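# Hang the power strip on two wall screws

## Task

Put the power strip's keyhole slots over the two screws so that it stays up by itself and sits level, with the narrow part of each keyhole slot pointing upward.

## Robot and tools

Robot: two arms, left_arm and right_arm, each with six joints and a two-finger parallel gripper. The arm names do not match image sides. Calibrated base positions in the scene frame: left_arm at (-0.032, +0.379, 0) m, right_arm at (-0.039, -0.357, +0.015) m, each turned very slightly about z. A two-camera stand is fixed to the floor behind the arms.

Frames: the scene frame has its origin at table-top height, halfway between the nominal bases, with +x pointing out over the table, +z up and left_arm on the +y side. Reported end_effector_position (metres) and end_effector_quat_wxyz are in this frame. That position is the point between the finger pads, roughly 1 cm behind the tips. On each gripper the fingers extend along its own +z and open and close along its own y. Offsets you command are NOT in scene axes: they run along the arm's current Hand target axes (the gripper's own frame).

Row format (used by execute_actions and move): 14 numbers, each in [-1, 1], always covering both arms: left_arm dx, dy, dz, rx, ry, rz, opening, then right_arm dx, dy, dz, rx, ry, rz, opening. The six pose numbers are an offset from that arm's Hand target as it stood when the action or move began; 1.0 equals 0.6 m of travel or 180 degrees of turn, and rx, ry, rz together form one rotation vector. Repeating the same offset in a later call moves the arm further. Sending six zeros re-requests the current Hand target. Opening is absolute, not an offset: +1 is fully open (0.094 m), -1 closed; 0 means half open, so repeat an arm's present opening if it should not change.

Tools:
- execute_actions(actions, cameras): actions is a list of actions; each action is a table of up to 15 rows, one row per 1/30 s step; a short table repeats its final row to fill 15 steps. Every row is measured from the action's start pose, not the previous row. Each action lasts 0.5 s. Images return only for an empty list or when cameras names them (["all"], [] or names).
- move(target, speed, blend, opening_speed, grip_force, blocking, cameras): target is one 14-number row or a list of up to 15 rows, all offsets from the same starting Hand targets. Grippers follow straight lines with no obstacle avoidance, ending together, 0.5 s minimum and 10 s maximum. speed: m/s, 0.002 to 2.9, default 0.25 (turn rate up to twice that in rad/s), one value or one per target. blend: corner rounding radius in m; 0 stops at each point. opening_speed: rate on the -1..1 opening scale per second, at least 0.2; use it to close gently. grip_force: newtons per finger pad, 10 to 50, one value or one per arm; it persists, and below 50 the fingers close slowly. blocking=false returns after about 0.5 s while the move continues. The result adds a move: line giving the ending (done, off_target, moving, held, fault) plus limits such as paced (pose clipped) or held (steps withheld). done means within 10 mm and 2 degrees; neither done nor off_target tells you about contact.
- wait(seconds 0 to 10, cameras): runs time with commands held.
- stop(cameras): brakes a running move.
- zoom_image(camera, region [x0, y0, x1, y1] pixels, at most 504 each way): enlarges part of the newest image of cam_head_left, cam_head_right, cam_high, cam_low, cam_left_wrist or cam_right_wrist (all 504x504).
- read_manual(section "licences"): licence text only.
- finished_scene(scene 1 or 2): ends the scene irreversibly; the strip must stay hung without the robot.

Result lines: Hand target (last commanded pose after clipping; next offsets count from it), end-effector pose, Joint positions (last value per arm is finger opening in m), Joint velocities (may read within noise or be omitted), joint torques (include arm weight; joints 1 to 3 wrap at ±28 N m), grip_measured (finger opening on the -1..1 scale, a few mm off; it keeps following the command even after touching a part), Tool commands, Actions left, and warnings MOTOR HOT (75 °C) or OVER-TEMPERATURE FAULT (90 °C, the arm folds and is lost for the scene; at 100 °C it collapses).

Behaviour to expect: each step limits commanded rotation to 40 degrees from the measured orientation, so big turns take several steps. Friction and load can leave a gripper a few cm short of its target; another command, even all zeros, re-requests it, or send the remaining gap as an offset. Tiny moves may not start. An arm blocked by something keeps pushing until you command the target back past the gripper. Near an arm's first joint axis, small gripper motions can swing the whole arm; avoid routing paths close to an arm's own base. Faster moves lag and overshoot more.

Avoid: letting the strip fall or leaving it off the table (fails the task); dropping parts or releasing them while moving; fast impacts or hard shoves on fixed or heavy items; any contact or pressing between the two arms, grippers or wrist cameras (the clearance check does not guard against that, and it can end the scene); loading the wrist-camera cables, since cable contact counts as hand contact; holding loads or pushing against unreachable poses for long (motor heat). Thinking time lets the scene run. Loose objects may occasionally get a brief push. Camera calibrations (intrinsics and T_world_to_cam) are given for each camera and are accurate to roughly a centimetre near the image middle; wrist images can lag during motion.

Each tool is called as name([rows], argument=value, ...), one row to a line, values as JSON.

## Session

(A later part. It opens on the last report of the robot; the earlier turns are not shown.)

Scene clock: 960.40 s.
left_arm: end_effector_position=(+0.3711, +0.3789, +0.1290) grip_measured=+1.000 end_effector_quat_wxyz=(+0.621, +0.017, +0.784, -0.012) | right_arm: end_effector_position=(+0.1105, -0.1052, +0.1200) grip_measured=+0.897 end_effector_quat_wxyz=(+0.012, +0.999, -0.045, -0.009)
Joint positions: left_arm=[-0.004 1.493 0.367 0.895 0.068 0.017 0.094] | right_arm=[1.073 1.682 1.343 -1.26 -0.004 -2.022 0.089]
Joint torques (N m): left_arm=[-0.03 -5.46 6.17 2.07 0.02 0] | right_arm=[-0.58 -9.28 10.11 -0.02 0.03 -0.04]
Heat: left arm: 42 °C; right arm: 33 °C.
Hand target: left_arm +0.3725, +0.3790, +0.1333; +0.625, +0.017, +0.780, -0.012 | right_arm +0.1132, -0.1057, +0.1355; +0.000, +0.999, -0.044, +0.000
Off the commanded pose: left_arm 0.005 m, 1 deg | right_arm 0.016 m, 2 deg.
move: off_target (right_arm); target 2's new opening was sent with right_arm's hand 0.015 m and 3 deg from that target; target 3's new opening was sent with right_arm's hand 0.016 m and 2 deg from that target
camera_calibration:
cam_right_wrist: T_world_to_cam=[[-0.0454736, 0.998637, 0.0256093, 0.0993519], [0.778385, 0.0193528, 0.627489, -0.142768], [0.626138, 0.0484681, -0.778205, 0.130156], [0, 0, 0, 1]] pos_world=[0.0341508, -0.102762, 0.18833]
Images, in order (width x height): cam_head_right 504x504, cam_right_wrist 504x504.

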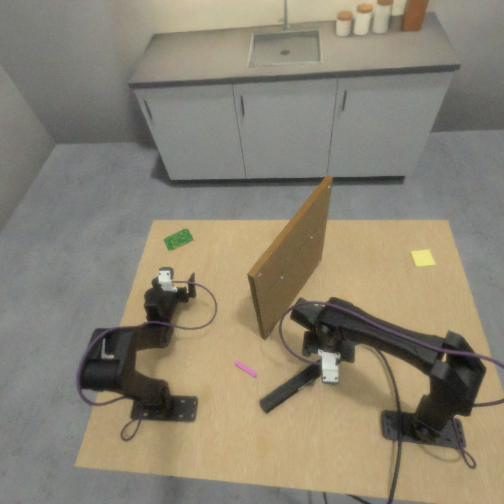

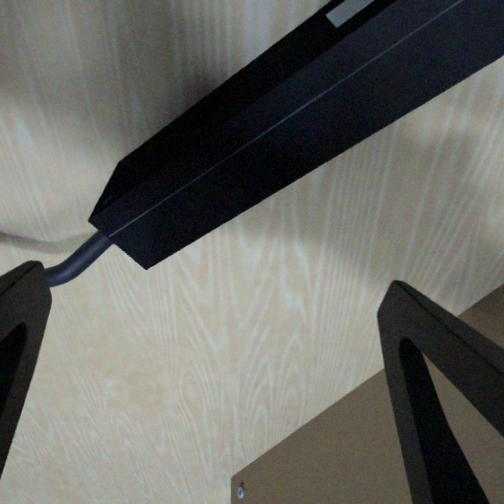

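move([
  [0,0,0,0,0,0,1,0.11,0.325,-0.2,0,0,0,0.9],
], speed=0.3)

move([
  [-0.102,-0.315,-0.44,0.09,0.2,0.12,1,0,0,0,0,0,0,0.9],
  [0.012,-0.605,-0.573,0.19,0.399,0.235,1,0,0,0,0,0,0,0.9],
], speed=0.35, blend=[0.03,0], cameras=["all"])

Scene clock: 1032.67 s.
left_arm: end_effector_position=(+0.3711, +0.3789, +0.1290) grip_measured=+1.000 end_effector_quat_wxyz=(+0.621, +0.017, +0.784, -0.012) | right_arm: end_effector_position=(+0.1625, -0.3020, +0.2508) grip_measured=+0.897 end_effector_quat_wxyz=(+0.047, +0.945, -0.252, +0.202)
Joint positions: left_arm=[-0.004 1.493 0.367 0.895 0.068 0.017 0.094] | right_arm=[0.618 1.184 1.381 -1.557 0.363 -2.083 0.089]
Joint torques (N m): left_arm=[-0.01 -5.48 6.19 2.08 0 -0.04] | right_arm=[0.02 -1.65 8.95 0.46 0.29 -0.04]
Heat: left arm: 42 °C; right arm: 34 °C.
Hand target: left_arm +0.3725, +0.3790, +0.1333; +0.625, +0.017, +0.780, -0.012 | right_arm +0.1618, -0.3058, +0.2555; +0.000, +0.999, -0.044, +0.000
Off the commanded pose: left_arm 0.005 m, 1 deg | right_arm 0.006 m, 34 deg.
joint sent to its limit (right arm) — joint 4 (wrist pitch), lower limit; joint 6 (wrist roll), lower limit. The joint targets are off in orientation, not in position.
move: off_target (right_arm)

Scene clock: 1035.70 s.
left_arm: end_effector_position=(+0.0232, +0.0336, +0.1982) grip_measured=+1.000 end_effector_quat_wxyz=(+0.022, +0.440, +0.897, -0.023) | right_arm: end_effector_position=(+0.1626, -0.3021, +0.2509) grip_measured=+0.897 end_effector_quat_wxyz=(+0.048, +0.945, -0.252, +0.202)
Joint positions: left_arm=[-1.453 1.852 1.917 -1.573 -0.01 -0.509 0.094] | right_arm=[0.618 1.184 1.381 -1.557 0.364 -2.083 0.089]
Joint torques (N m): left_arm=[-0.39 -7.84 8.69 0.28 0.13 0.11] | right_arm=[0.06 -1.65 8.94 0.46 0.31 -0.05]
Heat: left arm: 41 °C; right arm: 33 °C.
Hand target: left_arm +0.0205, +0.0303, +0.2007; +0.001, +0.446, +0.895, -0.001 | right_arm +0.1618, -0.3058, +0.2555; +0.000, +0.999, -0.044, +0.000
Off the commanded pose: left_arm 0.005 m, 4 deg | right_arm 0.006 m, 34 deg.
joint sent to its limit (left arm) — joint 4 (wrist pitch), lower limit. The joint targets are off in orientation, not in position.
joint sent to its limit (right arm) — joint 4 (wrist pitch), lower limit; joint 6 (wrist roll), lower limit. The joint targets are off in orientation, not in position.
move: off_target (left_arm, right_arm)
camera_calibration:
cam_left_wrist: T_world_to_cam=[[-0.699416, -0.711777, 0.0647407, 0.0213472], [-0.52746, 0.575172, 0.62527, -0.115991], [-0.48229, 0.403175, -0.777719, 0.24607], [0, 0, 0, 1]] pos_world=[0.0724267, -0.0172999, 0.262517]
cam_right_wrist: T_world_to_cam=[[0.36738, 0.930071, 0.000100867, 0.213494], [0.41006, -0.162072, 0.897543, -0.324388], [0.834795, -0.329698, -0.440927, -0.0238184], [0, 0, 0, 1]] pos_world=[0.0744686, -0.258992, 0.280629]

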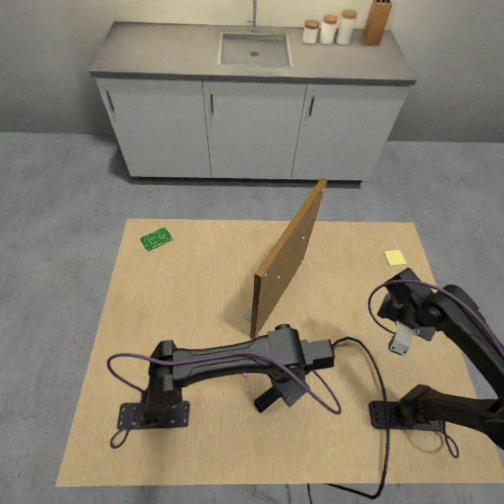

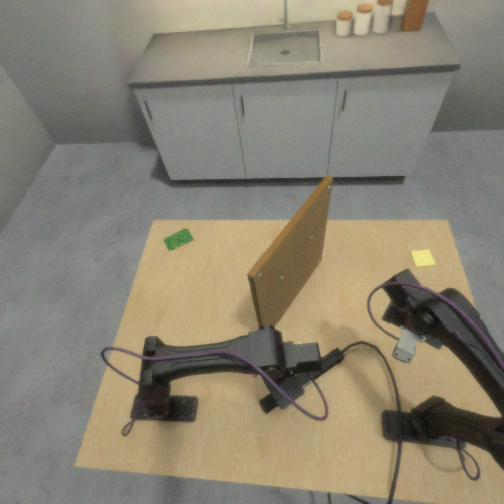

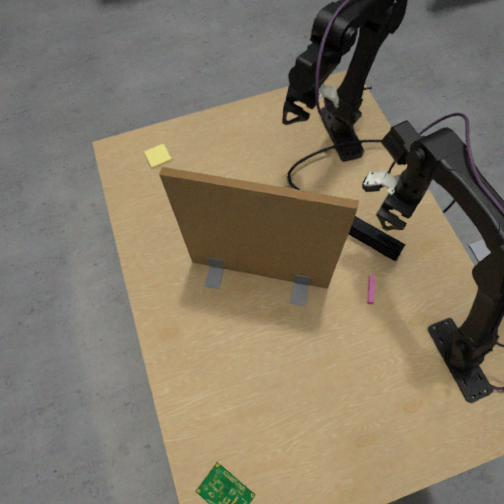

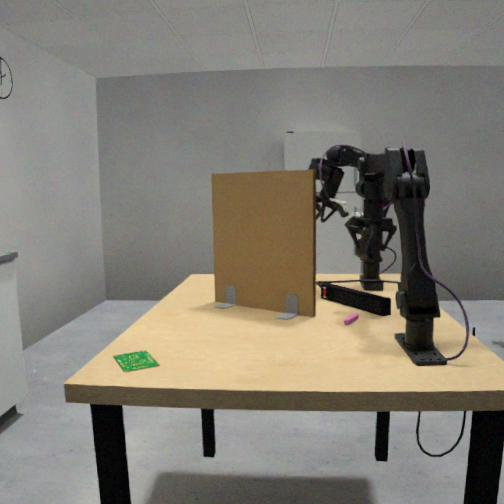

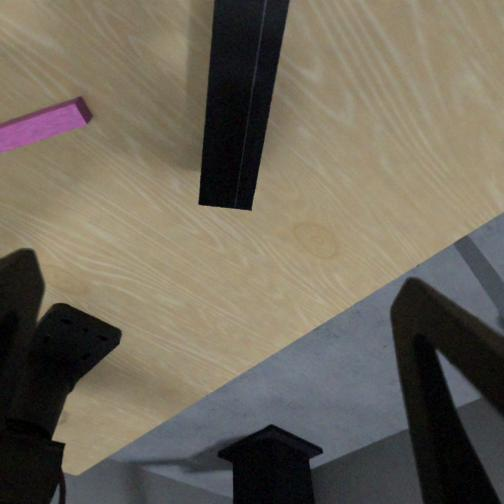

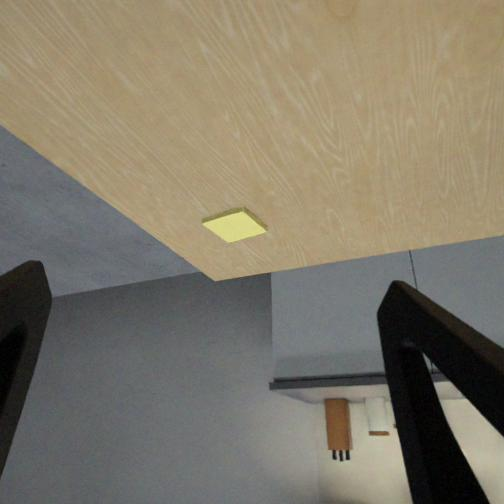

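move([
  [-0.031,-0.009,0.15,0,0,0,1,0,0,0,0,0,0,0.9],
  [-0.031,-0.009,0.268,0,0,0,1,0,0,0,0,0,0,0.9],
  [-0.031,-0.009,0.268,0,0,0,-0.55,0,0,0,0,0,0,0.9],
  [-0.031,-0.009,-0.05,0,0,0,-0.55,0,0,0,0,0,0,0.9],
], speed=0.15, opening_speed=0.8, cameras=["cam_left_wrist","cam_head_left"])

Scene clock: 1055.40 s.
left_arm: end_effector_position=(+0.0196, +0.0211, +0.2081) grip_measured=-0.304 end_effector_quat_wxyz=(+0.013, +0.455, +0.889, -0.039) | right_arm: end_effector_position=(+0.1626, -0.3021, +0.2509) grip_measured=+0.897 end_effector_quat_wxyz=(+0.048, +0.945, -0.252, +0.202)
Joint positions: left_arm=[-1.451 1.902 2.025 -1.614 0.025 -0.474 0.033] | right_arm=[0.618 1.184 1.381 -1.557 0.364 -2.083 0.089]
Joint torques (N m): left_arm=[0.65 -12.37 9.01 0.75 -0.21 -0.22] | right_arm=[0.05 -1.65 8.94 0.46 0.31 -0.04]
Heat: left arm: 37 °C; right arm: 31 °C.
Hand target: left_arm +0.0274, +0.0123, +0.2307; +0.001, +0.446, +0.895, -0.001 | right_arm +0.1618, -0.3058, +0.2555; +0.000, +0.999, -0.044, +0.000
Off the commanded pose: left_arm 0.025 m, 5 deg | right_arm 0.006 m, 34 deg.
joint read past its limit (left arm) — joint 4 (wrist pitch), lower limit.
joint sent to its limit (left arm) — joint 4 (wrist pitch), lower limit. The joint targets are off in orientation, not in position.
joint sent to its limit (right arm) — joint 4 (wrist pitch), lower limit; joint 6 (wrist roll), lower limit. The joint targets are off in orientation, not in position.
move: off_target (left_arm, right_arm)
camera_calibration:
cam_left_wrist: T_world_to_cam=[[-0.721339, -0.685324, 0.100007, 0.00183399], [-0.488429, 0.605752, 0.628094, -0.118957], [-0.491027, 0.404222, -0.771684, 0.256027], [0, 0, 0, 1]] pos_world=[0.0689371, -0.0301765, 0.272105]
Images, in order (width x height): cam_head_left 504x504, cam_left_wrist 504x504.

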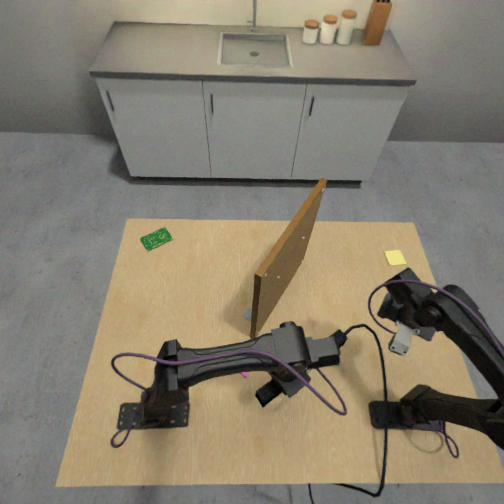

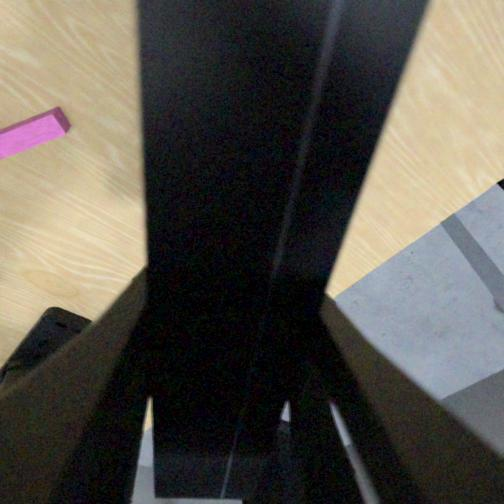

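move(target=[-0.049,-0.051,-0.083,-0.283,-0.512,0.512,-0.55,0,0,0,0,0,0,0.9], speed=0.35, cameras=["cam_left_wrist","cam_head_left","cam_head_right","cam_right_wrist"])

Scene clock: 1078.73 s.
left_arm: end_effector_position=(+0.0224, -0.0243, +0.2486) grip_measured=-0.304 end_effector_quat_wxyz=(+0.664, +0.746, +0.027, +0.045) | right_arm: end_effector_position=(+0.1613, -0.3034, +0.2507) grip_measured=+0.897 end_effector_quat_wxyz=(+0.052, +0.946, -0.250, +0.200)
Joint positions: left_arm=[-1.451 1.185 0.598 0.472 0.048 1.608 0.033] | right_arm=[0.618 1.184 1.381 -1.564 0.366 -2.086 0.089]
Joint torques (N m): left_arm=[0.46 -4.36 8.98 3.25 0.27 -0.4] | right_arm=[0.25 -1.65 8.85 0.52 0.31 -0.02]
Heat: left arm: 37 °C; right arm: 30 °C.
Hand target: left_arm +0.0206, -0.0295, +0.2806; +0.707, +0.706, +0.030, +0.030 | right_arm +0.1618, -0.3058, +0.2555; +0.000, +0.999, -0.044, +0.000
Off the commanded pose: left_arm 0.032 m, 7 deg | right_arm 0.005 m, 34 deg.
joint sent to its limit (right arm) — joint 4 (wrist pitch), lower limit; joint 6 (wrist roll), lower limit. The joint targets are off in orientation, not in position.
move: off_target (left_arm, right_arm)
camera_calibration:
cam_left_wrist: T_world_to_cam=[[-0.121175, 0.136486, -0.983203, 0.244456], [0.666736, 0.744991, 0.0212458, 0.0128572], [0.735377, -0.652962, -0.181274, 0.107104], [0, 0, 0, 1]] pos_world=[-0.0577119, 0.0269914, 0.259492]
cam_right_wrist: T_world_to_cam=[[0.365566, 0.930749, -0.0082036, 0.217781], [0.415207, -0.155178, 0.896395, -0.322283], [0.833045, -0.331098, -0.443181, -0.0228925], [0, 0, 0, 1]] pos_world=[0.0732713, -0.26029, 0.280534]
Images, in order (width x height): cam_head_left 504x504, cam_head_right 504x504, cam_left_wrist 504x504, cam_right_wrist 504x504.

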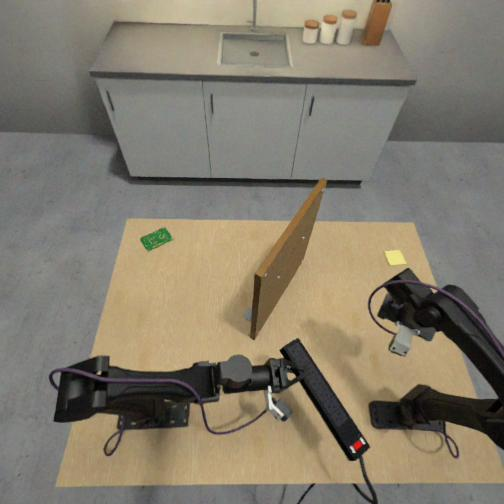

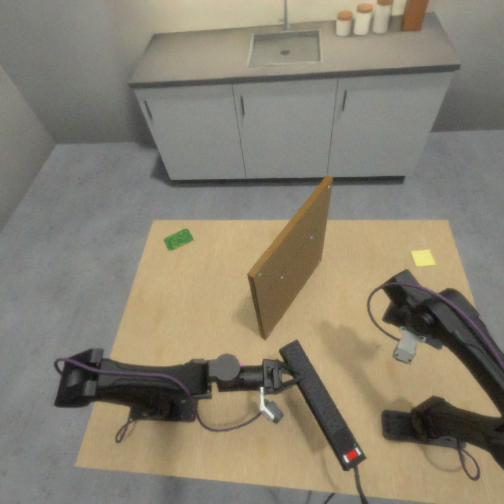

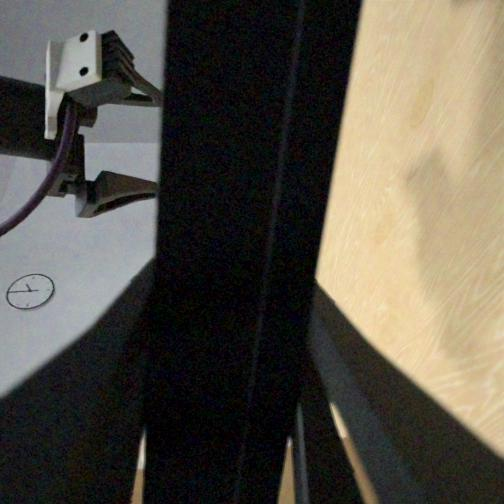

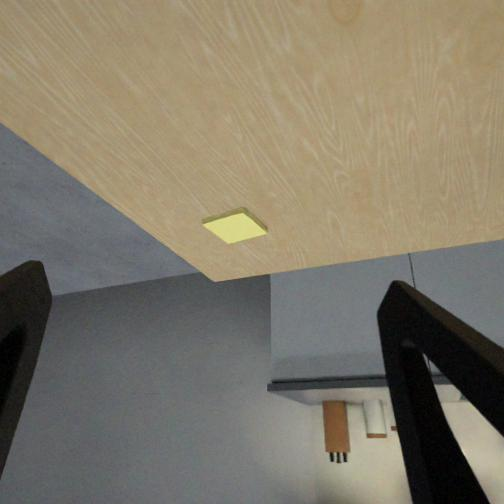

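move(target=[0.083,0,0,0,0,0,-0.55,0,0,-0.22,0,0,0,1], speed=0.15)

move(target=[0,0,0,0,0,0,-0.55,-0.336,-0.357,-0.02,0,0,0.833,1], speed=0.4, cameras=["cam_right_wrist","cam_left_wrist","cam_head_left","cam_head_right","cam_high"])

Scene clock: 1128.30 s.
left_arm: end_effector_position=(+0.0695, -0.0175, +0.2407) grip_measured=-0.304 end_effector_quat_wxyz=(+0.661, +0.749, +0.034, +0.036) | right_arm: end_effector_position=(+0.1656, -0.3015, +0.3798) grip_measured=+0.997 end_effector_quat_wxyz=(-0.110, +0.887, -0.272, +0.357)
Joint positions: left_arm=[-1.243 1.223 0.598 0.497 0.257 1.612 0.033] | right_arm=[0.644 1.087 1.75 -1.564 0.402 -2.086 0.094]
Joint torques (N m): left_arm=[0.72 -4.3 10.71 3.16 0.28 -0.47] | right_arm=[0.29 -0.79 8.32 1.2 0.24 -0.02]
Heat: left arm: 50 °C; right arm: 30 °C.
Hand target: left_arm +0.0702, -0.0252, +0.2806; +0.707, +0.706, +0.030, +0.030 | right_arm +0.1617, -0.3057, +0.3876; -0.026, +0.991, -0.100, +0.086
Off the commanded pose: left_arm 0.041 m, 7 deg | right_arm 0.010 m, 52 deg; orientation clipped.
joint sent to its limit (right arm) — joint 4 (wrist pitch), lower limit; joint 6 (wrist roll), lower limit. The joint targets are off in orientation, not in position.
move: off_target (left_arm, right_arm); limits=paced

Scene clock: 1132.27 s.
left_arm: end_effector_position=(+0.0694, -0.0175, +0.2407) grip_measured=-0.304 end_effector_quat_wxyz=(+0.661, +0.749, +0.034, +0.036) | right_arm: end_effector_position=(+0.0046, -0.0551, +0.3743) grip_measured=+0.997 end_effector_quat_wxyz=(+0.167, -0.184, +0.935, +0.252)
Joint positions: left_arm=[-1.243 1.223 0.598 0.497 0.257 1.612 0.033] | right_arm=[1.591 1.478 2.057 -1.569 0.209 1.096 0.094]
Joint torques (N m): left_arm=[0.77 -4.22 10.99 3.14 0.31 -0.45] | right_arm=[-0.77 -3.38 9.06 1.15 0.07 0.09]
Heat: left arm: 50 °C; right arm: 30 °C.
Hand target: left_arm +0.0702, -0.0252, +0.2805; +0.707, +0.706, +0.030, +0.030 | right_arm +0.0065, -0.0556, +0.3807; +0.090, -0.160, +0.983, +0.003
Off the commanded pose: left_arm 0.041 m, 7 deg | right_arm 0.007 m, 31 deg.
joint sent to its limit (right arm) — joint 4 (wrist pitch), lower limit. The joint targets are off in orientation, not in position.
move: off_target (left_arm, right_arm); limits=paced
camera_calibration:
cam_left_wrist: T_world_to_cam=[[-0.144381, 0.143306, -0.97909, 0.242207], [0.667791, 0.744275, 0.0104615, -0.0209175], [0.730212, -0.652317, -0.203158, 0.0811438], [0, 0, 0, 1]] pos_world=[-0.0103135, 0.0337901, 0.253847]
cam_right_wrist: T_world_to_cam=[[0.532215, -0.787028, -0.311985, 0.0632699], [-0.778201, -0.5999, 0.185804, -0.0826344], [-0.333393, 0.1439, -0.931741, 0.459047], [0, 0, 0, 1]] pos_world=[0.0550638, -0.065834, 0.462806]
Images, in order (width x height): cam_head_left 504x504, cam_head_right 504x504, cam_high 504x504, cam_left_wrist 504x504, cam_right_wrist 504x504.

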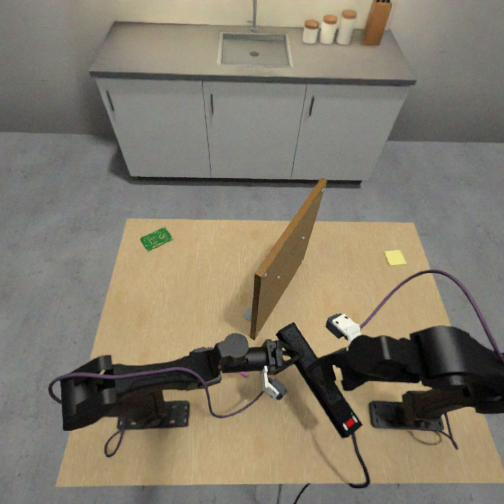

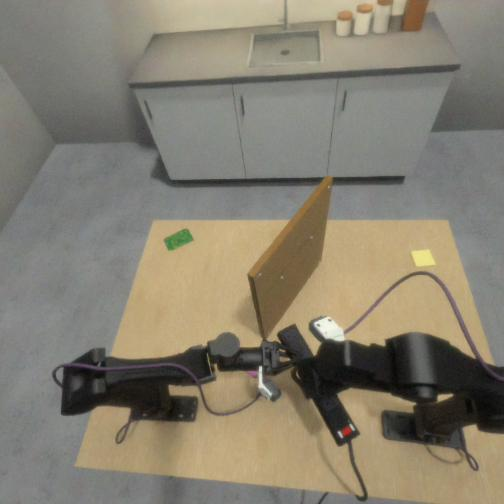

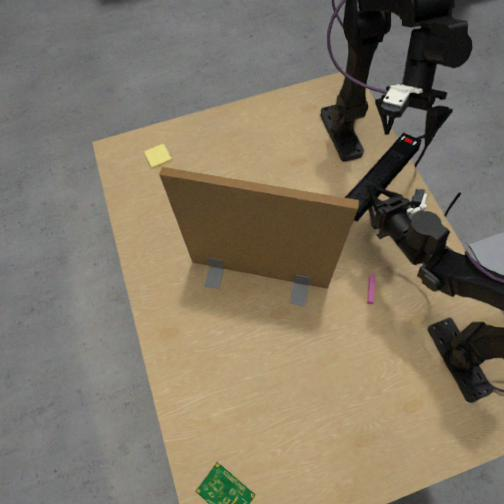

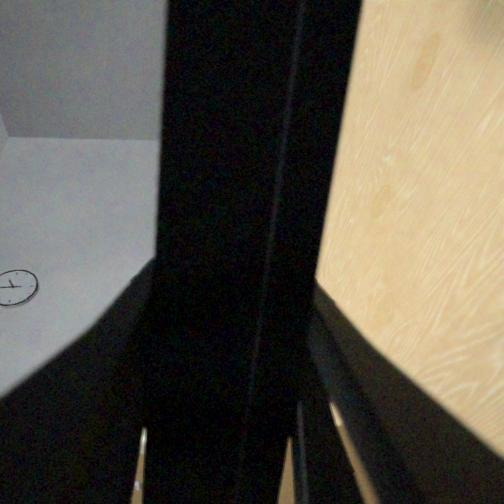

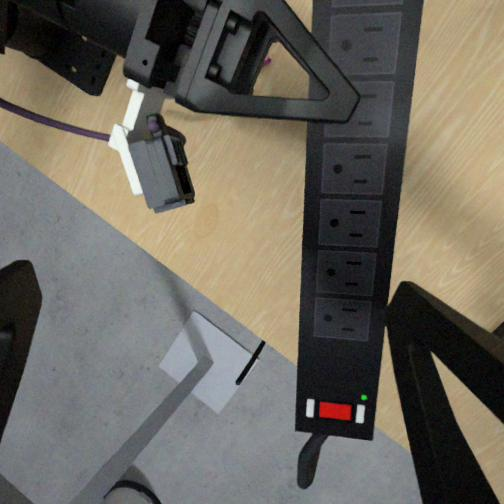

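move(target=[0,-0.167,0,0,0,0,-0.55,0,0,0,0,0,0,1], speed=0.2)

move(target=[0,0,0,0,0,0,-0.55,0.031,-0.032,0.216,-0.014,0.056,-0.075,1], speed=0.25, cameras=["cam_right_wrist","cam_head_left","cam_high"])

Scene clock: 1157.83 s.
left_arm: end_effector_position=(+0.0696, -0.0211, +0.1539) grip_measured=-0.304 end_effector_quat_wxyz=(+0.669, +0.742, +0.028, +0.038) | right_arm: end_effector_position=(+0.0041, -0.0551, +0.3742) grip_measured=+0.997 end_effector_quat_wxyz=(+0.166, -0.184, +0.935, +0.252)
Joint positions: left_arm=[-1.243 1.559 0.385 1.069 0.264 1.617 0.033] | right_arm=[1.591 1.478 2.057 -1.569 0.206 1.098 0.094]
Joint torques (N m): left_arm=[0.64 -5.24 6.6 3.12 0.2 -0.52] | right_arm=[-0.9 -3.38 9.07 1.14 0.07 0.08]
Heat: left arm: 51 °C; right arm: 30 °C.
Hand target: left_arm +0.0702, -0.0255, +0.1805; +0.707, +0.706, +0.030, +0.030 | right_arm +0.0065, -0.0556, +0.3807; +0.090, -0.161, +0.983, +0.003
Off the commanded pose: left_arm 0.027 m, 6 deg | right_arm 0.007 m, 31 deg.
joint sent to its limit (right arm) — joint 4 (wrist pitch), lower limit. The joint targets are off in orientation, not in position.
move: off_target (left_arm, right_arm)

Scene clock: 1159.80 s.
left_arm: end_effector_position=(+0.0696, -0.0211, +0.1545) grip_measured=-0.304 end_effector_quat_wxyz=(+0.670, +0.741, +0.028, +0.038) | right_arm: end_effector_position=(+0.0178, -0.0722, +0.2537) grip_measured=+0.997 end_effector_quat_wxyz=(+0.044, -0.276, +0.957, +0.080)
Joint positions: left_arm=[-1.243 1.559 0.385 1.071 0.264 1.617 0.033] | right_arm=[1.418 1.552 1.732 -1.569 0.005 0.812 0.094]
Joint torques (N m): left_arm=[0.51 -5.11 6.61 3.17 0.2 -0.53] | right_arm=[-0.65 -4.82 6.52 0.53 -0.07 -0.01]
Heat: left arm: 51 °C; right arm: 30 °C.
Hand target: left_arm +0.0702, -0.0255, +0.1805; +0.707, +0.706, +0.030, +0.030 | right_arm +0.0181, -0.0752, +0.2504; +0.000, -0.276, +0.961, +0.000
Off the commanded pose: left_arm 0.026 m, 6 deg | right_arm 0.005 m, 11 deg.
joint sent to its limit (right arm) — joint 4 (wrist pitch), lower limit. The joint targets are off in orientation, not in position.
move: off_target (left_arm, right_arm)
camera_calibration:
cam_right_wrist: T_world_to_cam=[[0.64194, -0.76413, -0.0633885, -0.0582343], [-0.630054, -0.572801, 0.524339, -0.146725], [-0.436972, -0.296656, -0.849147, 0.302638], [0, 0, 0, 1]] pos_world=[0.0771826, -0.0387633, 0.330226]
Images, in order (width x height): cam_head_left 504x504, cam_high 504x504, cam_right_wrist 504x504.

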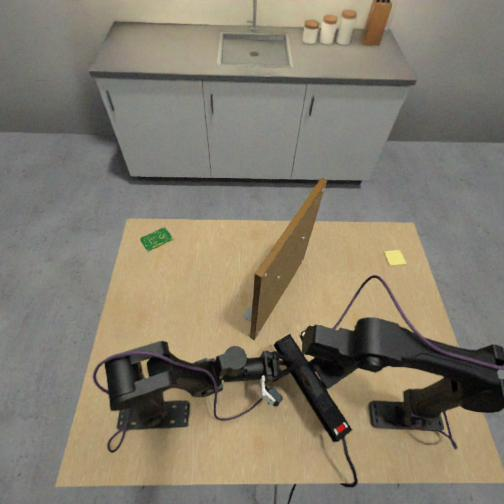

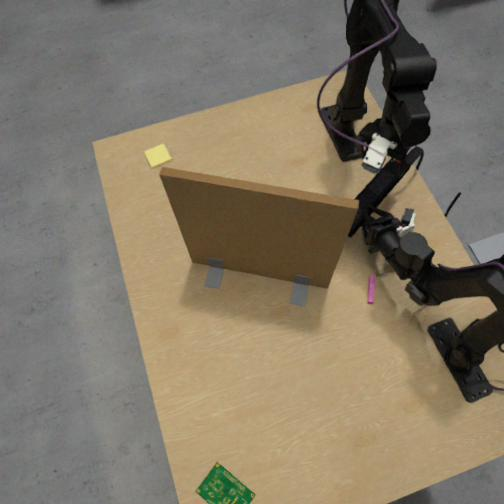

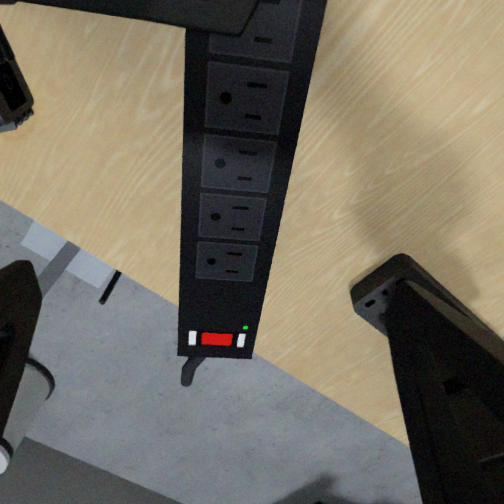

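move(target=[0,0,0,0,0,0,-0.55,0,0,0.1,0,0,0,1], speed=0.12, cameras=["cam_right_wrist","cam_left_wrist"])

Scene clock: 1172.27 s.
left_arm: end_effector_position=(+0.0696, -0.0211, +0.1545) grip_measured=-0.304 end_effector_quat_wxyz=(+0.670, +0.741, +0.028, +0.038) | right_arm: end_effector_position=(+0.0165, -0.0786, +0.1943) grip_measured=+0.997 end_effector_quat_wxyz=(+0.001, -0.278, +0.960, -0.003)
Joint positions: left_arm=[-1.243 1.559 0.385 1.071 0.264 1.617 0.033] | right_arm=[1.418 1.638 1.59 -1.527 0.005 0.811 0.094]
Joint torques (N m): left_arm=[0.49 -5.39 6.76 3.11 0.24 -0.52] | right_arm=[-0.65 -5.56 6.63 0.44 -0.07 0]
Heat: left arm: 51 °C; right arm: 29 °C.
Hand target: left_arm +0.0702, -0.0255, +0.1805; +0.707, +0.706, +0.030, +0.030 | right_arm +0.0181, -0.0753, +0.1905; +0.000, -0.276, +0.961, +0.000
Off the commanded pose: left_arm 0.026 m, 6 deg | right_arm 0.005 m, 0 deg.
move: off_target (left_arm)
camera_calibration:
cam_left_wrist: T_world_to_cam=[[-0.131036, 0.121227, -0.983938, 0.157724], [0.672804, 0.739819, 0.00154974, -0.0164938], [0.728124, -0.661794, -0.178505, 0.057275], [0, 0, 0, 1]] pos_world=[-0.00993874, 0.0309863, 0.16544]
cam_right_wrist: T_world_to_cam=[[0.642947, -0.764021, 0.0537754, -0.0888823], [-0.608096, -0.466522, 0.642321, -0.135027], [-0.465659, -0.445679, -0.764547, 0.222071], [0, 0, 0, 1]] pos_world=[0.0784467, -0.0319285, 0.261294]
Images, in order (width x height): cam_left_wrist 504x504, cam_right_wrist 504x504.

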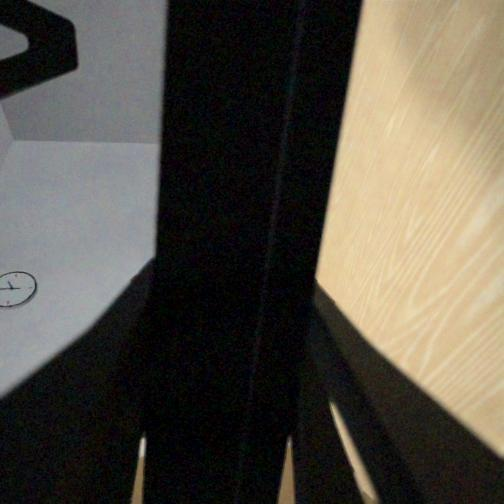

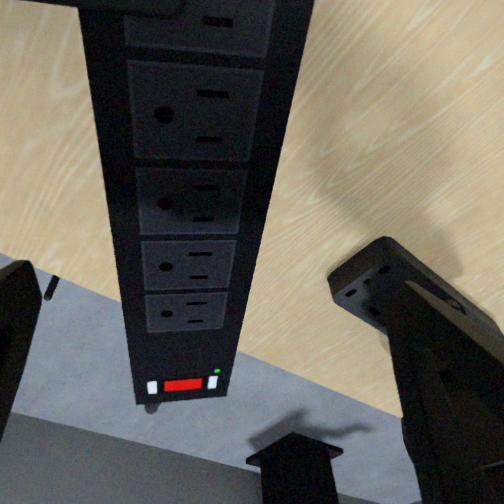

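move([
  [0,0,0,0,0,0,-0.55,0,0.016,0.0,0,0,0,1],
  [0,0,0,0,0,0,-0.55,0,0.016,0.06,0,0,0,1],
], speed=0.08, cameras=["cam_right_wrist","cam_head_left"])

zoom_image(camera="cam_head_left", region=[240, 310, 380, 450])

Scene clock: 1182.80 s.
left_arm: end_effector_position=(+0.0696, -0.0211, +0.1545) grip_measured=-0.304 end_effector_quat_wxyz=(+0.670, +0.741, +0.028, +0.038) | right_arm: end_effector_position=(+0.0150, -0.0697, +0.1561) grip_measured=+0.997 end_effector_quat_wxyz=(-0.001, -0.277, +0.961, -0.006)
Joint positions: left_arm=[-1.243 1.559 0.385 1.071 0.264 1.617 0.033] | right_arm=[1.428 1.661 1.462 -1.385 0.004 0.823 0.094]
Joint torques (N m): left_arm=[0.4 -5.18 6.48 3.15 0.21 -0.54] | right_arm=[0.61 -6.74 6.56 0.47 -0.06 0.09]
Heat: left arm: 51 °C; right arm: 29 °C.
Hand target: left_arm +0.0702, -0.0255, +0.1805; +0.707, +0.706, +0.030, +0.030 | right_arm +0.0129, -0.0670, +0.1545; +0.000, -0.276, +0.961, +0.000
Off the commanded pose: left_arm 0.026 m, 6 deg | right_arm 0.004 m, 1 deg.
move: off_target (left_arm)
camera_calibration:
cam_right_wrist: T_world_to_cam=[[0.641321, -0.765078, 0.0579986, -0.0796948], [-0.607496, -0.460146, 0.647467, -0.107651], [-0.468675, -0.450468, -0.759883, 0.195107], [0, 0, 0, 1]] pos_world=[0.0771538, -0.0226187, 0.222581]
Images, in order (width x height): cam_head_left 504x504, cam_right_wrist 504x504.

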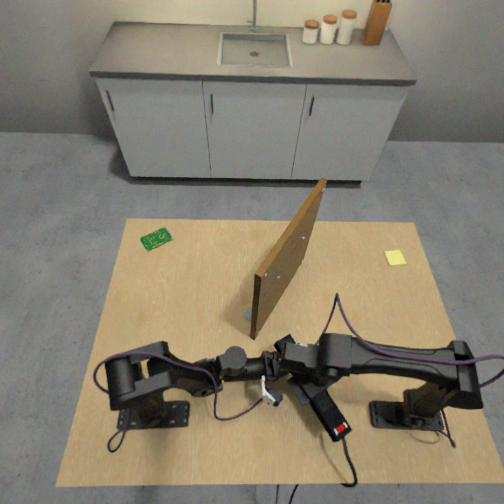

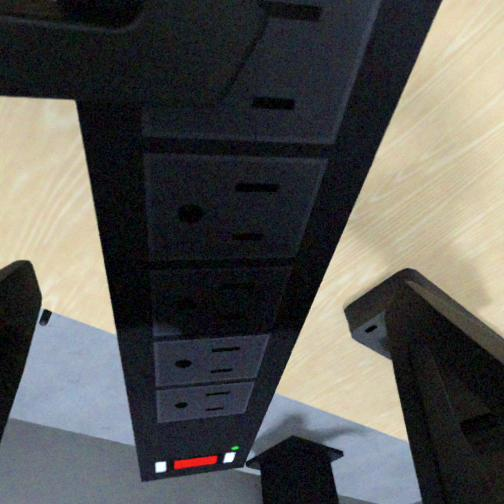

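Scaled by 3.600 from the camera's 504x504 image, which has a finer 720x720 frame.

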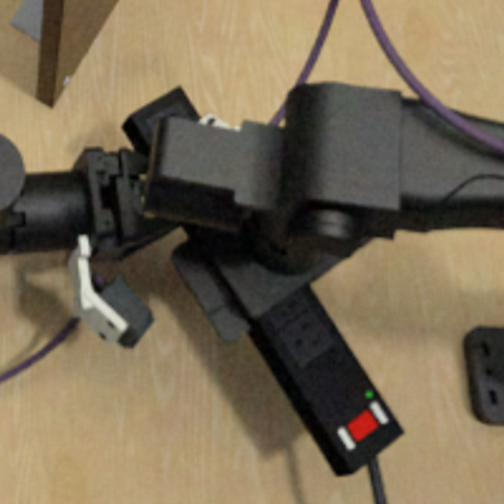

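move([
  [0,0,0,0,0,0,-0.55,0,0.006,0.0,0,0,0,1],
  [0,0,0,0,0,0,-0.55,0,0.006,0,0,0,0,-0.35],
], opening_speed=0.6, grip_force=50, cameras=["cam_right_wrist","cam_head_left"])

Scene clock: 1192.03 s.
left_arm: end_effector_position=(+0.0695, -0.0211, +0.1546) grip_measured=-0.304 end_effector_quat_wxyz=(+0.670, +0.741, +0.028, +0.038) | right_arm: end_effector_position=(+0.0127, -0.0685, +0.1561) grip_measured=+0.069 end_effector_quat_wxyz=(-0.001, -0.276, +0.961, -0.004)
Joint positions: left_arm=[-1.243 1.559 0.385 1.071 0.264 1.617 0.033] | right_arm=[1.435 1.661 1.462 -1.381 0.002 0.834 0.05]
Joint torques (N m): left_arm=[0.55 -5.24 6.46 3.14 0.23 -0.53] | right_arm=[0.68 -5.91 7.54 0.4 -0.04 0.07]
Heat: left arm: 51 °C; right arm: 29 °C.
Hand target: left_arm +0.0702, -0.0255, +0.1805; +0.707, +0.706, +0.030, +0.030 | right_arm +0.0110, -0.0640, +0.1545; +0.000, -0.276, +0.961, +0.000
Off the commanded pose: left_arm 0.026 m, 6 deg | right_arm 0.005 m, 1 deg.
move: off_target (left_arm)
camera_calibration:
cam_right_wrist: T_world_to_cam=[[0.639053, -0.767237, 0.0544001, -0.0768162], [-0.608191, -0.460748, 0.646385, -0.10824], [-0.470866, -0.44616, -0.761069, 0.195173], [0, 0, 0, 1]] pos_world=[0.0751592, -0.0217292, 0.222684]
Images, in order (width x height): cam_head_left 504x504, cam_right_wrist 504x504.

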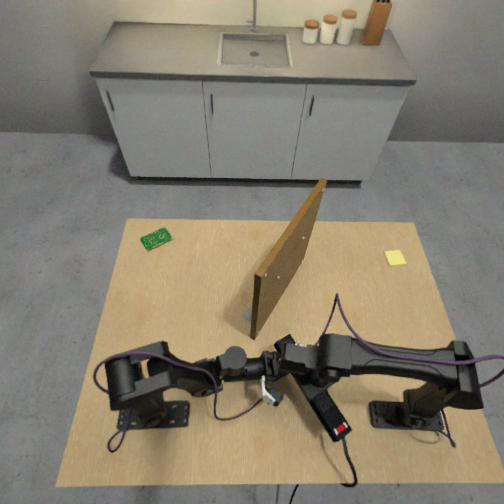

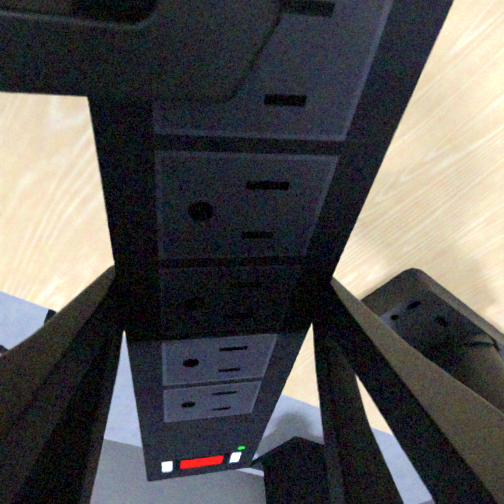

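move([
  [0,0,0,0,0,0,-0.55,0,0,0,0,0,0,-0.35],
  [0,0,0,0,0,0,-0.1,0,0,0,0,0,0,-0.35],
  [0,0,-0.22,0,0,0,-0.1,0,0,0,0,0,0,-0.35],
], speed=0.12, opening_speed=0.6, cameras=["cam_right_wrist","cam_head_left","cam_left_wrist","cam_high"])

Scene clock: 1202.00 s.
left_arm: end_effector_position=(+0.0611, +0.1040, +0.1853) grip_measured=-0.102 end_effector_quat_wxyz=(+0.711, +0.701, +0.030, +0.038) | right_arm: end_effector_position=(+0.0118, -0.0669, +0.1561) grip_measured=+0.067 end_effector_quat_wxyz=(-0.001, -0.274, +0.962, -0.001)
Joint positions: left_arm=[-0.939 0.765 0.029 0.753 0.569 1.572 0.042] | right_arm=[1.438 1.661 1.462 -1.376 -0.001 0.84 0.05]
Joint torques (N m): left_arm=[0.75 -1.39 6.34 1.88 0.17 -0.07] | right_arm=[0.42 -5.91 7.56 0.36 -0.02 0.01]
Heat: left arm: 50 °C; right arm: 30 °C.
Hand target: left_arm +0.0589, +0.1060, +0.1802; +0.707, +0.706, +0.030, +0.030 | right_arm +0.0110, -0.0640, +0.1545; +0.000, -0.276, +0.961, +0.000
Off the commanded pose: left_arm 0.006 m, 1 deg | right_arm 0.003 m, 0 deg.
move: done; target 2's new opening was sent with left_arm's hand 0.026 m and 6 deg from that target
camera_calibration:
cam_left_wrist: T_world_to_cam=[[-0.128761, 0.00765318, -0.991646, 0.184881], [0.67256, 0.735524, -0.0816528, -0.0875047], [0.728755, -0.677455, -0.0998544, 0.138724], [0, 0, 0, 1]] pos_world=[-0.0184379, 0.156926, 0.190044]
cam_right_wrist: T_world_to_cam=[[0.636441, -0.769755, 0.0491989, -0.0744032], [-0.608975, -0.462312, 0.644529, -0.107947], [-0.473384, -0.440165, -0.762996, 0.19614], [0, 0, 0, 1]] pos_world=[0.0744654, -0.0208435, 0.222889]
Images, in order (width x height): cam_head_left 504x504, cam_high 504x504, cam_left_wrist 504x504, cam_right_wrist 504x504.

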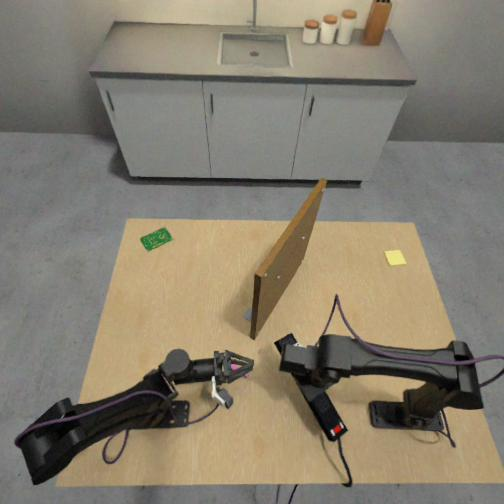

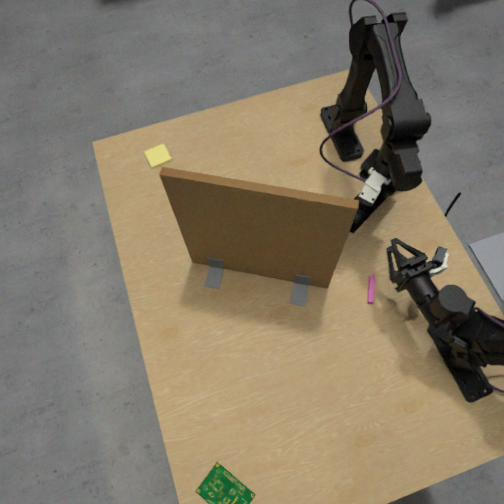

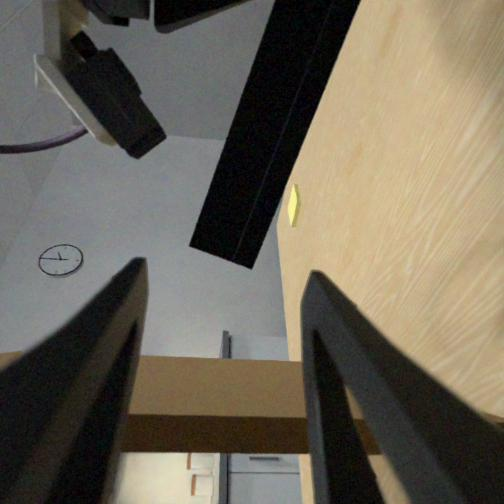

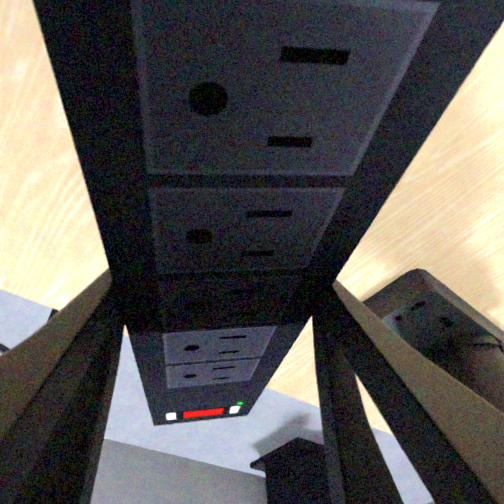

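move([
  [0,0,-0.1,0,0,0,-0.1,-0.0,-0.1,-0.2,0,0,0,-0.35],
  [0,0,-0.1,0,0,0,-0.1,-0.165,-0.33,-0.242,0,0,0,-0.35],
  [0,0,-0.1,0,0,0,-0.1,-0.165,-0.33,-0.242,0.302,-0.492,-0.492,-0.35],
], speed=[0.15,0.2,0.25], blend=[0.03,0.03,0], cameras=["cam_right_wrist","cam_head_left","cam_head_right","cam_high"])

Scene clock: 1240.37 s.
left_arm: end_effector_position=(+0.0561, +0.1646, +0.1862) grip_measured=-0.102 end_effector_quat_wxyz=(+0.707, +0.706, +0.030, +0.038) | right_arm: end_effector_position=(+0.2007, -0.1788, +0.3024) grip_measured=-0.347 end_effector_quat_wxyz=(+0.679, -0.683, +0.191, -0.192)
Joint positions: left_arm=[-0.503 0.126 0.02 0.109 1.003 1.578 0.042] | right_arm=[0.203 0.738 0.471 0.26 -0.861 -1.579 0.031]
Joint torques (N m): left_arm=[0.57 0.69 6.58 1.57 0.2 0.02] | right_arm=[-0.75 0.2 7.54 1.83 -0.19 0.08]
Heat: left arm: 44 °C; right arm: 30 °C.
Hand target: left_arm +0.0537, +0.1658, +0.1799; +0.707, +0.706, +0.031, +0.030 | right_arm +0.2001, -0.1792, +0.2997; +0.681, -0.682, +0.189, -0.189
Off the commanded pose: left_arm 0.007 m, 1 deg | right_arm 0.003 m, 1 deg.
joint sent to its limit (left arm) — joint 3 (elbow), lower limit, where the elbow is as bent as it goes. The joint targets still meet the commanded pose.
move: done
camera_calibration:
cam_right_wrist: T_world_to_cam=[[-0.138886, 0.0350636, 0.989687, -0.272879], [0.315948, -0.945578, 0.0778388, -0.239573], [0.938556, 0.3235, 0.120249, -0.0659694], [0, 0, 0, 1]] pos_world=[0.0997097, -0.195626, 0.296646]
Images, in order (width x height): cam_head_left 504x504, cam_head_right 504x504, cam_high 504x504, cam_right_wrist 504x504.

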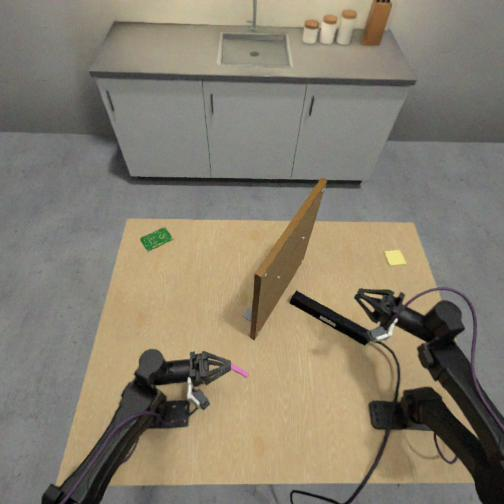

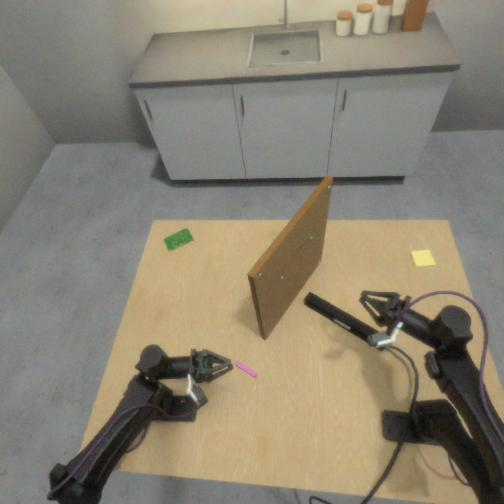

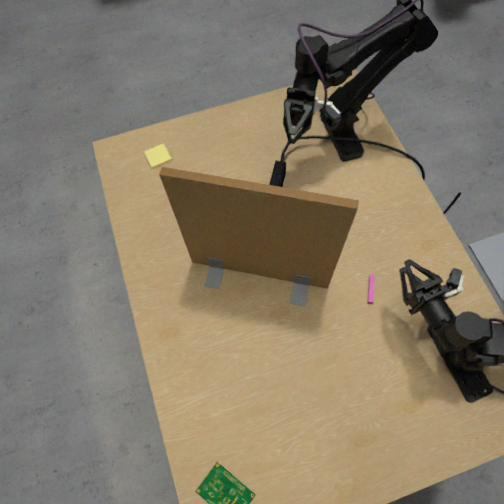

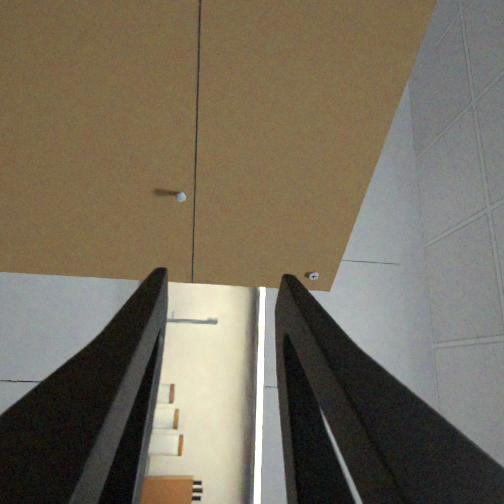

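move(target=[0,0,0,0,0,0,1,0,0.13,0,-0.387,0.380,0.381,1], speed=0.3, cameras=["cam_right_wrist","cam_head_left","cam_head_right"])

Scene clock: 1286.63 s.
left_arm: end_effector_position=(+0.0561, +0.1646, +0.1862) grip_measured=+0.998 end_effector_quat_wxyz=(+0.707, +0.706, +0.030, +0.038) | right_arm: end_effector_position=(+0.1990, -0.1809, +0.2160) grip_measured=+0.997 end_effector_quat_wxyz=(+0.026, -0.505, +0.863, -0.004)
Joint positions: left_arm=[-0.503 0.126 0.02 0.109 1.003 1.578 0.094] | right_arm=[0.686 1.65 1.691 -1.56 0.013 -0.417 0.094]
Joint torques (N m): left_arm=[0.65 0.8 6.63 1.59 0.19 0.01] | right_arm=[-0.65 -5.5 10.32 0.22 -0.13 0.06]
Heat: left arm: 42 °C; right arm: 30 °C.
Hand target: left_arm +0.0537, +0.1658, +0.1799; +0.707, +0.706, +0.030, +0.030 | right_arm +0.2000, -0.1792, +0.2216; +0.001, -0.500, +0.866, +0.001
Off the commanded pose: left_arm 0.007 m, 1 deg | right_arm 0.006 m, 3 deg.
joint sent to its limit (left arm) — joint 3 (elbow), lower limit, where the elbow is as bent as it goes. The joint targets still meet the commanded pose.
joint sent to its limit (right arm) — joint 4 (wrist pitch), lower limit. The joint targets are off in orientation, not in position.
move: off_target (right_arm)
camera_calibration:
cam_right_wrist: T_world_to_cam=[[0.925955, -0.367792, 0.0856554, -0.276981], [-0.340134, -0.713724, 0.612297, -0.177235], [-0.164064, -0.596094, -0.785974, 0.19544], [0, 0, 0, 1]] pos_world=[0.228253, -0.111868, 0.285856]
Images, in order (width x height): cam_head_left 504x504, cam_head_right 504x504, cam_right_wrist 504x504.

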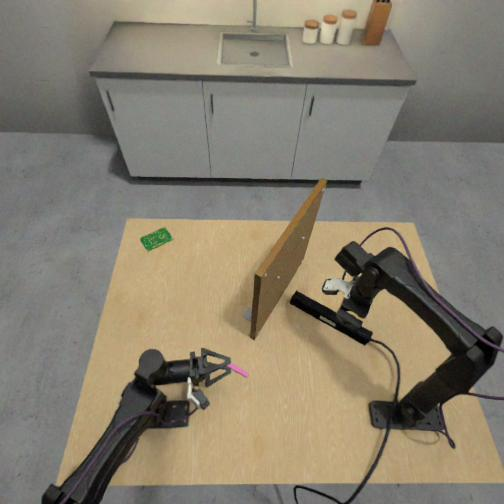

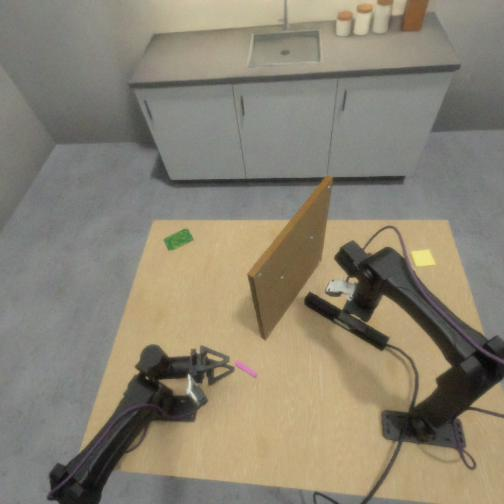

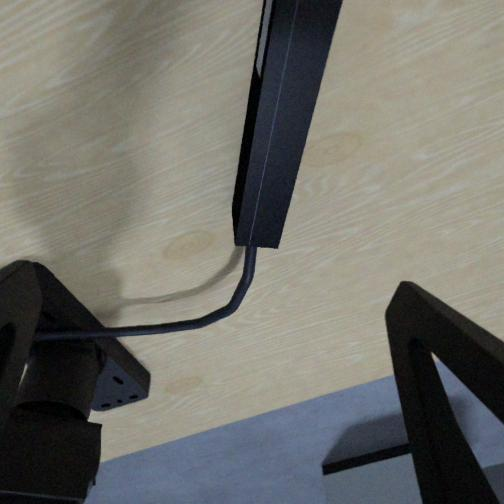

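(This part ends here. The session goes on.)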